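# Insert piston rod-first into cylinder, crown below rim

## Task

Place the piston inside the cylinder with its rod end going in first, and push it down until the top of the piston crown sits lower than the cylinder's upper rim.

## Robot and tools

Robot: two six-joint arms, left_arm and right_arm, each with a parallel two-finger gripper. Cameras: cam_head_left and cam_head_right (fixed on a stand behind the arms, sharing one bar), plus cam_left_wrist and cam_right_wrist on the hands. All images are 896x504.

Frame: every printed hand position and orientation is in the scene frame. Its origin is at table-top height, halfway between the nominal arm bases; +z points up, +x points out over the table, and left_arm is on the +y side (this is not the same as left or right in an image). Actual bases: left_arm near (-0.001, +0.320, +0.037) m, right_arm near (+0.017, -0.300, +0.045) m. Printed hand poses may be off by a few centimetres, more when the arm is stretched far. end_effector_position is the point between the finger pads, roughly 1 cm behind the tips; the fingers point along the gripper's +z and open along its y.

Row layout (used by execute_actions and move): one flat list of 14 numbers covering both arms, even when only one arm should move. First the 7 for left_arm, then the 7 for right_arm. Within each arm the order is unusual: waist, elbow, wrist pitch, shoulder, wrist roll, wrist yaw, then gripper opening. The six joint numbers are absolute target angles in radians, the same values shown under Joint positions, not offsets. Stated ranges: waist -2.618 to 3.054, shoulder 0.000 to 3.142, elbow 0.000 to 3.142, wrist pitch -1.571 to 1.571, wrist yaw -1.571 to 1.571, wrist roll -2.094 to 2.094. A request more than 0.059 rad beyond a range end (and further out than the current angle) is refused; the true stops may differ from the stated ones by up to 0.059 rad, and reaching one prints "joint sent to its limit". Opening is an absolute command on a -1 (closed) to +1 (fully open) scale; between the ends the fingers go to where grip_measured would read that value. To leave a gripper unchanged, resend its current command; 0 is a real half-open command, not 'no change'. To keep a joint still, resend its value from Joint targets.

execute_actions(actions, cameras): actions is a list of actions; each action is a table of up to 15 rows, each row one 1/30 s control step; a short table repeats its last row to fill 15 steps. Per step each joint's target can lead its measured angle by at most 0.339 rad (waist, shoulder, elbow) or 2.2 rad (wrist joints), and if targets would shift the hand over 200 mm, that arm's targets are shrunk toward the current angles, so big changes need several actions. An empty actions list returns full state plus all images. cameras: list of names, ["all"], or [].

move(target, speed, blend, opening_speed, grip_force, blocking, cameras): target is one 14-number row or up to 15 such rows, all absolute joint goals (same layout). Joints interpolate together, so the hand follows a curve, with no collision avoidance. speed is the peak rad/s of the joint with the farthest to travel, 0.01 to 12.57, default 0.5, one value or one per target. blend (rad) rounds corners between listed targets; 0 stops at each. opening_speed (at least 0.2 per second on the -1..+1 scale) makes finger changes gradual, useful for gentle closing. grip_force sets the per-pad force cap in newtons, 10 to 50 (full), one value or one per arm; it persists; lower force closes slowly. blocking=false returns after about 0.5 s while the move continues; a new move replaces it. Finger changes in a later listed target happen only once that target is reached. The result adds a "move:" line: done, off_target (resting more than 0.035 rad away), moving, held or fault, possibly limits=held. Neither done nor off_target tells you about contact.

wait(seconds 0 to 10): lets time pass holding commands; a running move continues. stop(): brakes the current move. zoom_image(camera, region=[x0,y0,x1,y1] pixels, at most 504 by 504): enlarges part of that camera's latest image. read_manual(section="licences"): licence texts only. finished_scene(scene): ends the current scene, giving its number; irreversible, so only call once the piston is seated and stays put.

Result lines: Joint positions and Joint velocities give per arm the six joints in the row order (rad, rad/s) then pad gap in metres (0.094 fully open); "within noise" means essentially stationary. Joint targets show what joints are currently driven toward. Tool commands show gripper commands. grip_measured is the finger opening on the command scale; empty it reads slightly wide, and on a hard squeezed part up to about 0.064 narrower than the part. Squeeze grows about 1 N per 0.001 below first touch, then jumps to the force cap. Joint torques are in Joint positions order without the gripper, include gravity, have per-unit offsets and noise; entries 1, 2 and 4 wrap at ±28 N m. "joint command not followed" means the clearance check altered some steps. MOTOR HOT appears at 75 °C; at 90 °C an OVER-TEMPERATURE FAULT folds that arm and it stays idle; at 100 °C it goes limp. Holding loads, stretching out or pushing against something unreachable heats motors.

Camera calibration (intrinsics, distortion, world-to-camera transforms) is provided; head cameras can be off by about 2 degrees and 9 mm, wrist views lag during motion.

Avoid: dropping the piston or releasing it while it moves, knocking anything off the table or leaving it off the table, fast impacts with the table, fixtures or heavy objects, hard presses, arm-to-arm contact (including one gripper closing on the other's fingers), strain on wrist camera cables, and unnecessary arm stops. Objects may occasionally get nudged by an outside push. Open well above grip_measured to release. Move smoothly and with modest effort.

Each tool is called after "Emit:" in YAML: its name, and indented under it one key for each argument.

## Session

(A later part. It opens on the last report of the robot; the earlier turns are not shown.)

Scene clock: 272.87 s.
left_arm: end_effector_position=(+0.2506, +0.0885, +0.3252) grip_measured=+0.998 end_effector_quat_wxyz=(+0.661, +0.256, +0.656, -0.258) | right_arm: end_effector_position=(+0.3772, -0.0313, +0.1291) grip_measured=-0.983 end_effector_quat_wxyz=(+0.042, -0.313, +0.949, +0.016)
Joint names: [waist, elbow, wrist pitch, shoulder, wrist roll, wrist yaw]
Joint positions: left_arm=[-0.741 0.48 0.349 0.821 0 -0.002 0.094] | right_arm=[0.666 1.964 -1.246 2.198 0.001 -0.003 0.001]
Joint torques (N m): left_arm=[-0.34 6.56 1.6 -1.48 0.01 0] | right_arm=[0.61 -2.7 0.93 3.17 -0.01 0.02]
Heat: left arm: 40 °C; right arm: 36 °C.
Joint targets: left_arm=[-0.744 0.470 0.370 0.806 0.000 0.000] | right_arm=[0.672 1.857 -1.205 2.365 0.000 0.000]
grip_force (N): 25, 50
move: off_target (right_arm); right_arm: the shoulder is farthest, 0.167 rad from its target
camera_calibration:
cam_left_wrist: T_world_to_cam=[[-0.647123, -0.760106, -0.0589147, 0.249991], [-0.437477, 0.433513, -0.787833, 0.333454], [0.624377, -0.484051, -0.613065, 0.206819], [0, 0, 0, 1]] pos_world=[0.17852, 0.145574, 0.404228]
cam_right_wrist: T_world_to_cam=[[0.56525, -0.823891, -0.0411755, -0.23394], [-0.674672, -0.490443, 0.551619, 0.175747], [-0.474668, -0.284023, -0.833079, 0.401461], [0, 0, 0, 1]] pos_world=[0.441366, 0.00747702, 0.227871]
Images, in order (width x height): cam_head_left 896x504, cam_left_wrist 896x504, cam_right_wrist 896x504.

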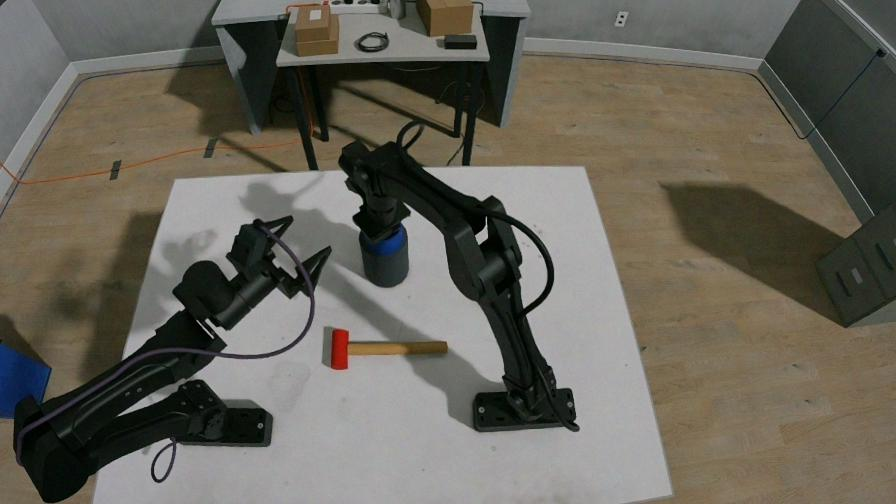

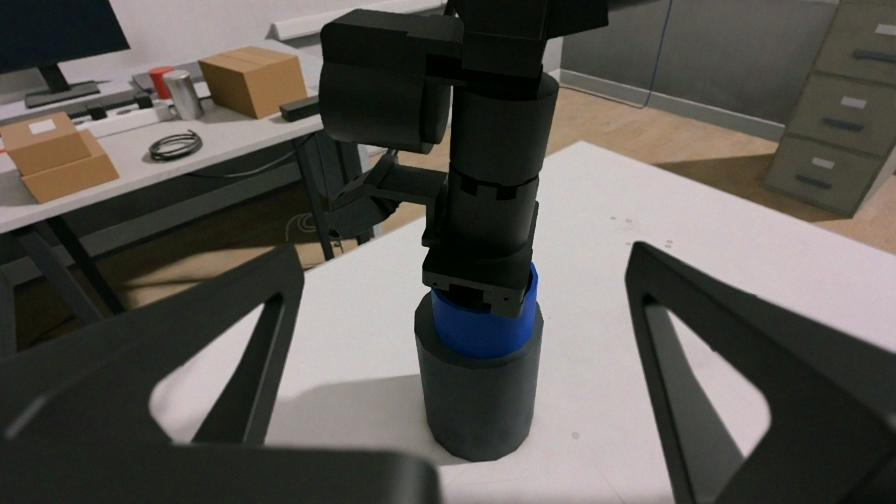

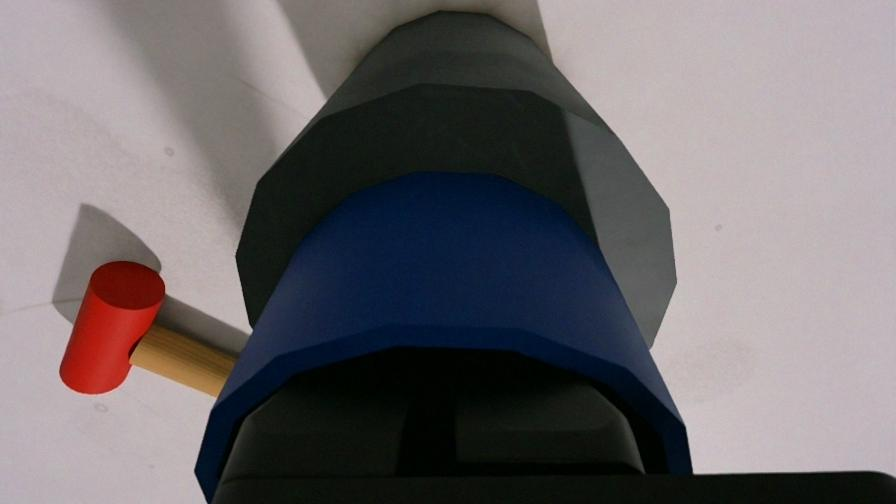

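Emit:
move:
  target:
    - [-0.744, 0.47, 0.37, 0.806, 0.0, 0.0, 1.0, 0.668, 1.98, -1.25, 2.16, 0.0, 0.0, -1.0]
    - [-0.744, 0.47, 0.37, 0.806, 0.0, 0.0, 1.0, 0.668, 2.035, -1.288, 2.10, 0.0, 0.0, -1.0]
    - [-0.744, 0.47, 0.37, 0.806, 0.0, 0.0, 1.0, 0.668, 2.10, -1.342, 2.082, 0.0, 0.0, -1.0]
    - [-0.744, 0.47, 0.37, 0.806, 0.0, 0.0, 1.0, 0.668, 2.262, -1.435, 2.082, 0.0, 0.0, -1.0]
  speed: [0.3, 0.15, 0.15, 0.3]
  blend: [0.02, 0.02, 0.02, 0]
  cameras: ["all"]

Emit:
zoom_image:
  camera: "cam_left_wrist"
  region: [390, 160, 570, 340]

Emit:
zoom_image:
  camera: "cam_head_left"
  region: [330, 150, 450, 290]

Scene clock: 277.67 s.
left_arm: end_effector_position=(+0.2506, +0.0885, +0.3252) grip_measured=+0.998 end_effector_quat_wxyz=(+0.661, +0.256, +0.656, -0.258) | right_arm: end_effector_position=(+0.3830, -0.0270, +0.2344) grip_measured=-0.983 end_effector_quat_wxyz=(+0.120, -0.311, +0.942, +0.041)
Joint names: [waist, elbow, wrist pitch, shoulder, wrist roll, wrist yaw]
Joint positions: left_arm=[-0.741 0.48 0.349 0.821 0 -0.002 0.094] | right_arm=[0.666 2.233 -1.431 2.118 0 -0.003 0.001]
Joint torques (N m): left_arm=[-0.34 6.56 1.6 -1.47 0 0] | right_arm=[0.31 7.41 0.64 -14.43 0.02 0.04]
Heat: left arm: 41 °C; right arm: 36 °C.
Joint targets: left_arm=[-0.744 0.470 0.370 0.806 0.000 0.000] | right_arm=[0.668 2.262 -1.435 2.082 0.000 0.000]
grip_force (N): 25, 50
move: off_target (right_arm); right_arm: the shoulder is farthest, 0.036 rad from its target
camera_calibration:
cam_left_wrist: T_world_to_cam=[[-0.647123, -0.760106, -0.0589147, 0.249991], [-0.437477, 0.433513, -0.787833, 0.333454], [0.624377, -0.484051, -0.613065, 0.206819], [0, 0, 0, 1]] pos_world=[0.17852, 0.145574, 0.404228]
cam_right_wrist: T_world_to_cam=[[0.571362, -0.819382, -0.0464716, -0.230321], [-0.738293, -0.537897, 0.406927, 0.180778], [-0.358426, -0.198193, -0.912278, 0.469583], [0, 0, 0, 1]] pos_world=[0.433374, 0.00158763, 0.344123]

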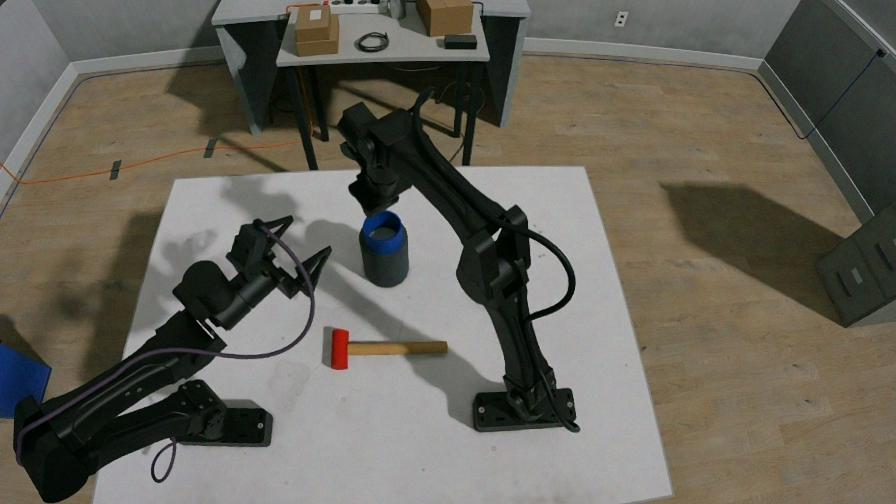

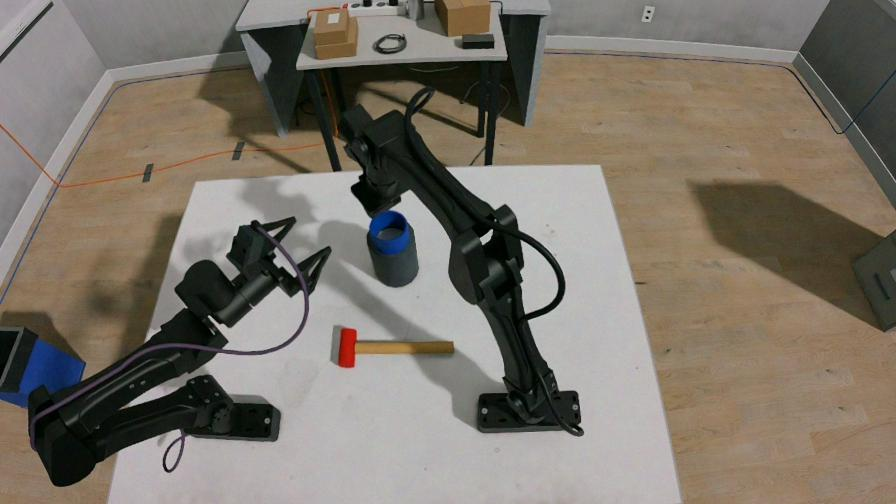

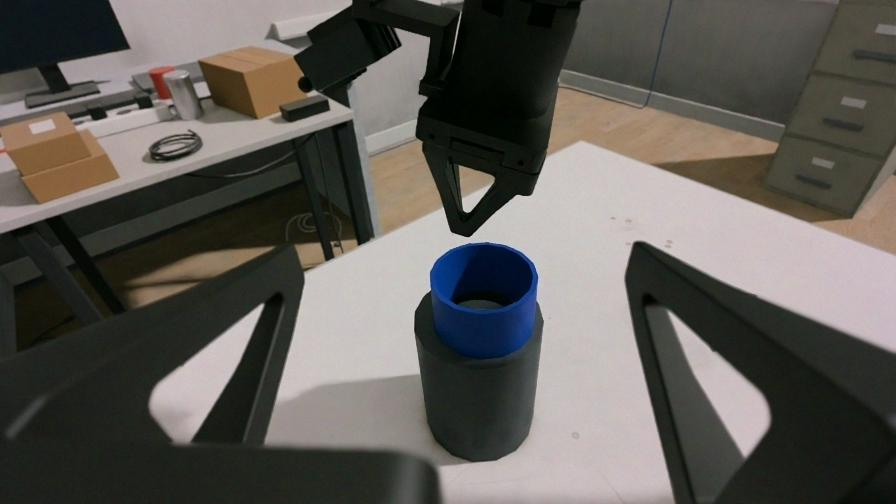

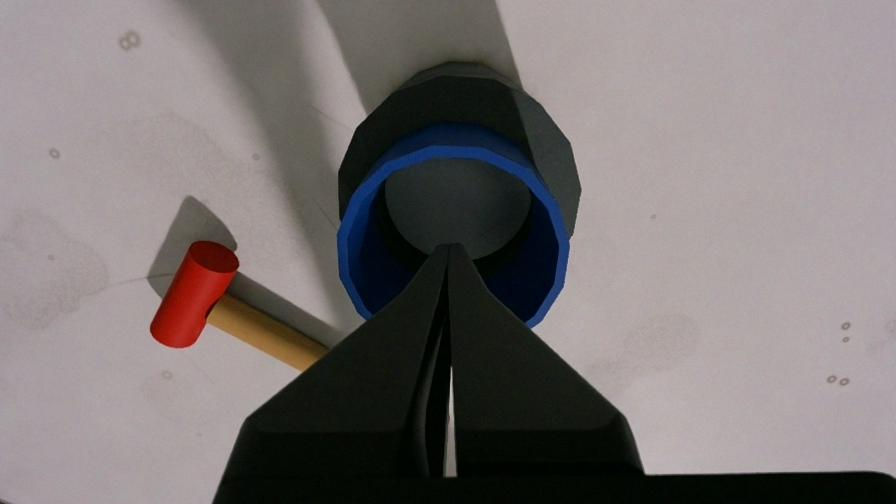

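Scaled by 2.800 from the camera's 896x504 image, which has a finer 1280x720 frame.

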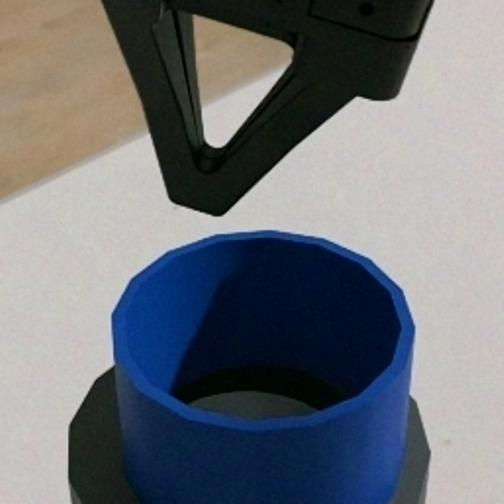

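Scaled by 3.600 from the camera's 896x504 image, which has a finer 1280x720 frame.

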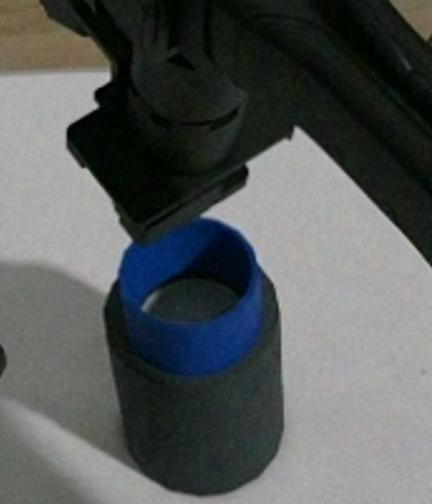

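Emit:
finished_scene:
  scene: 1

The scene is finished: the task was done.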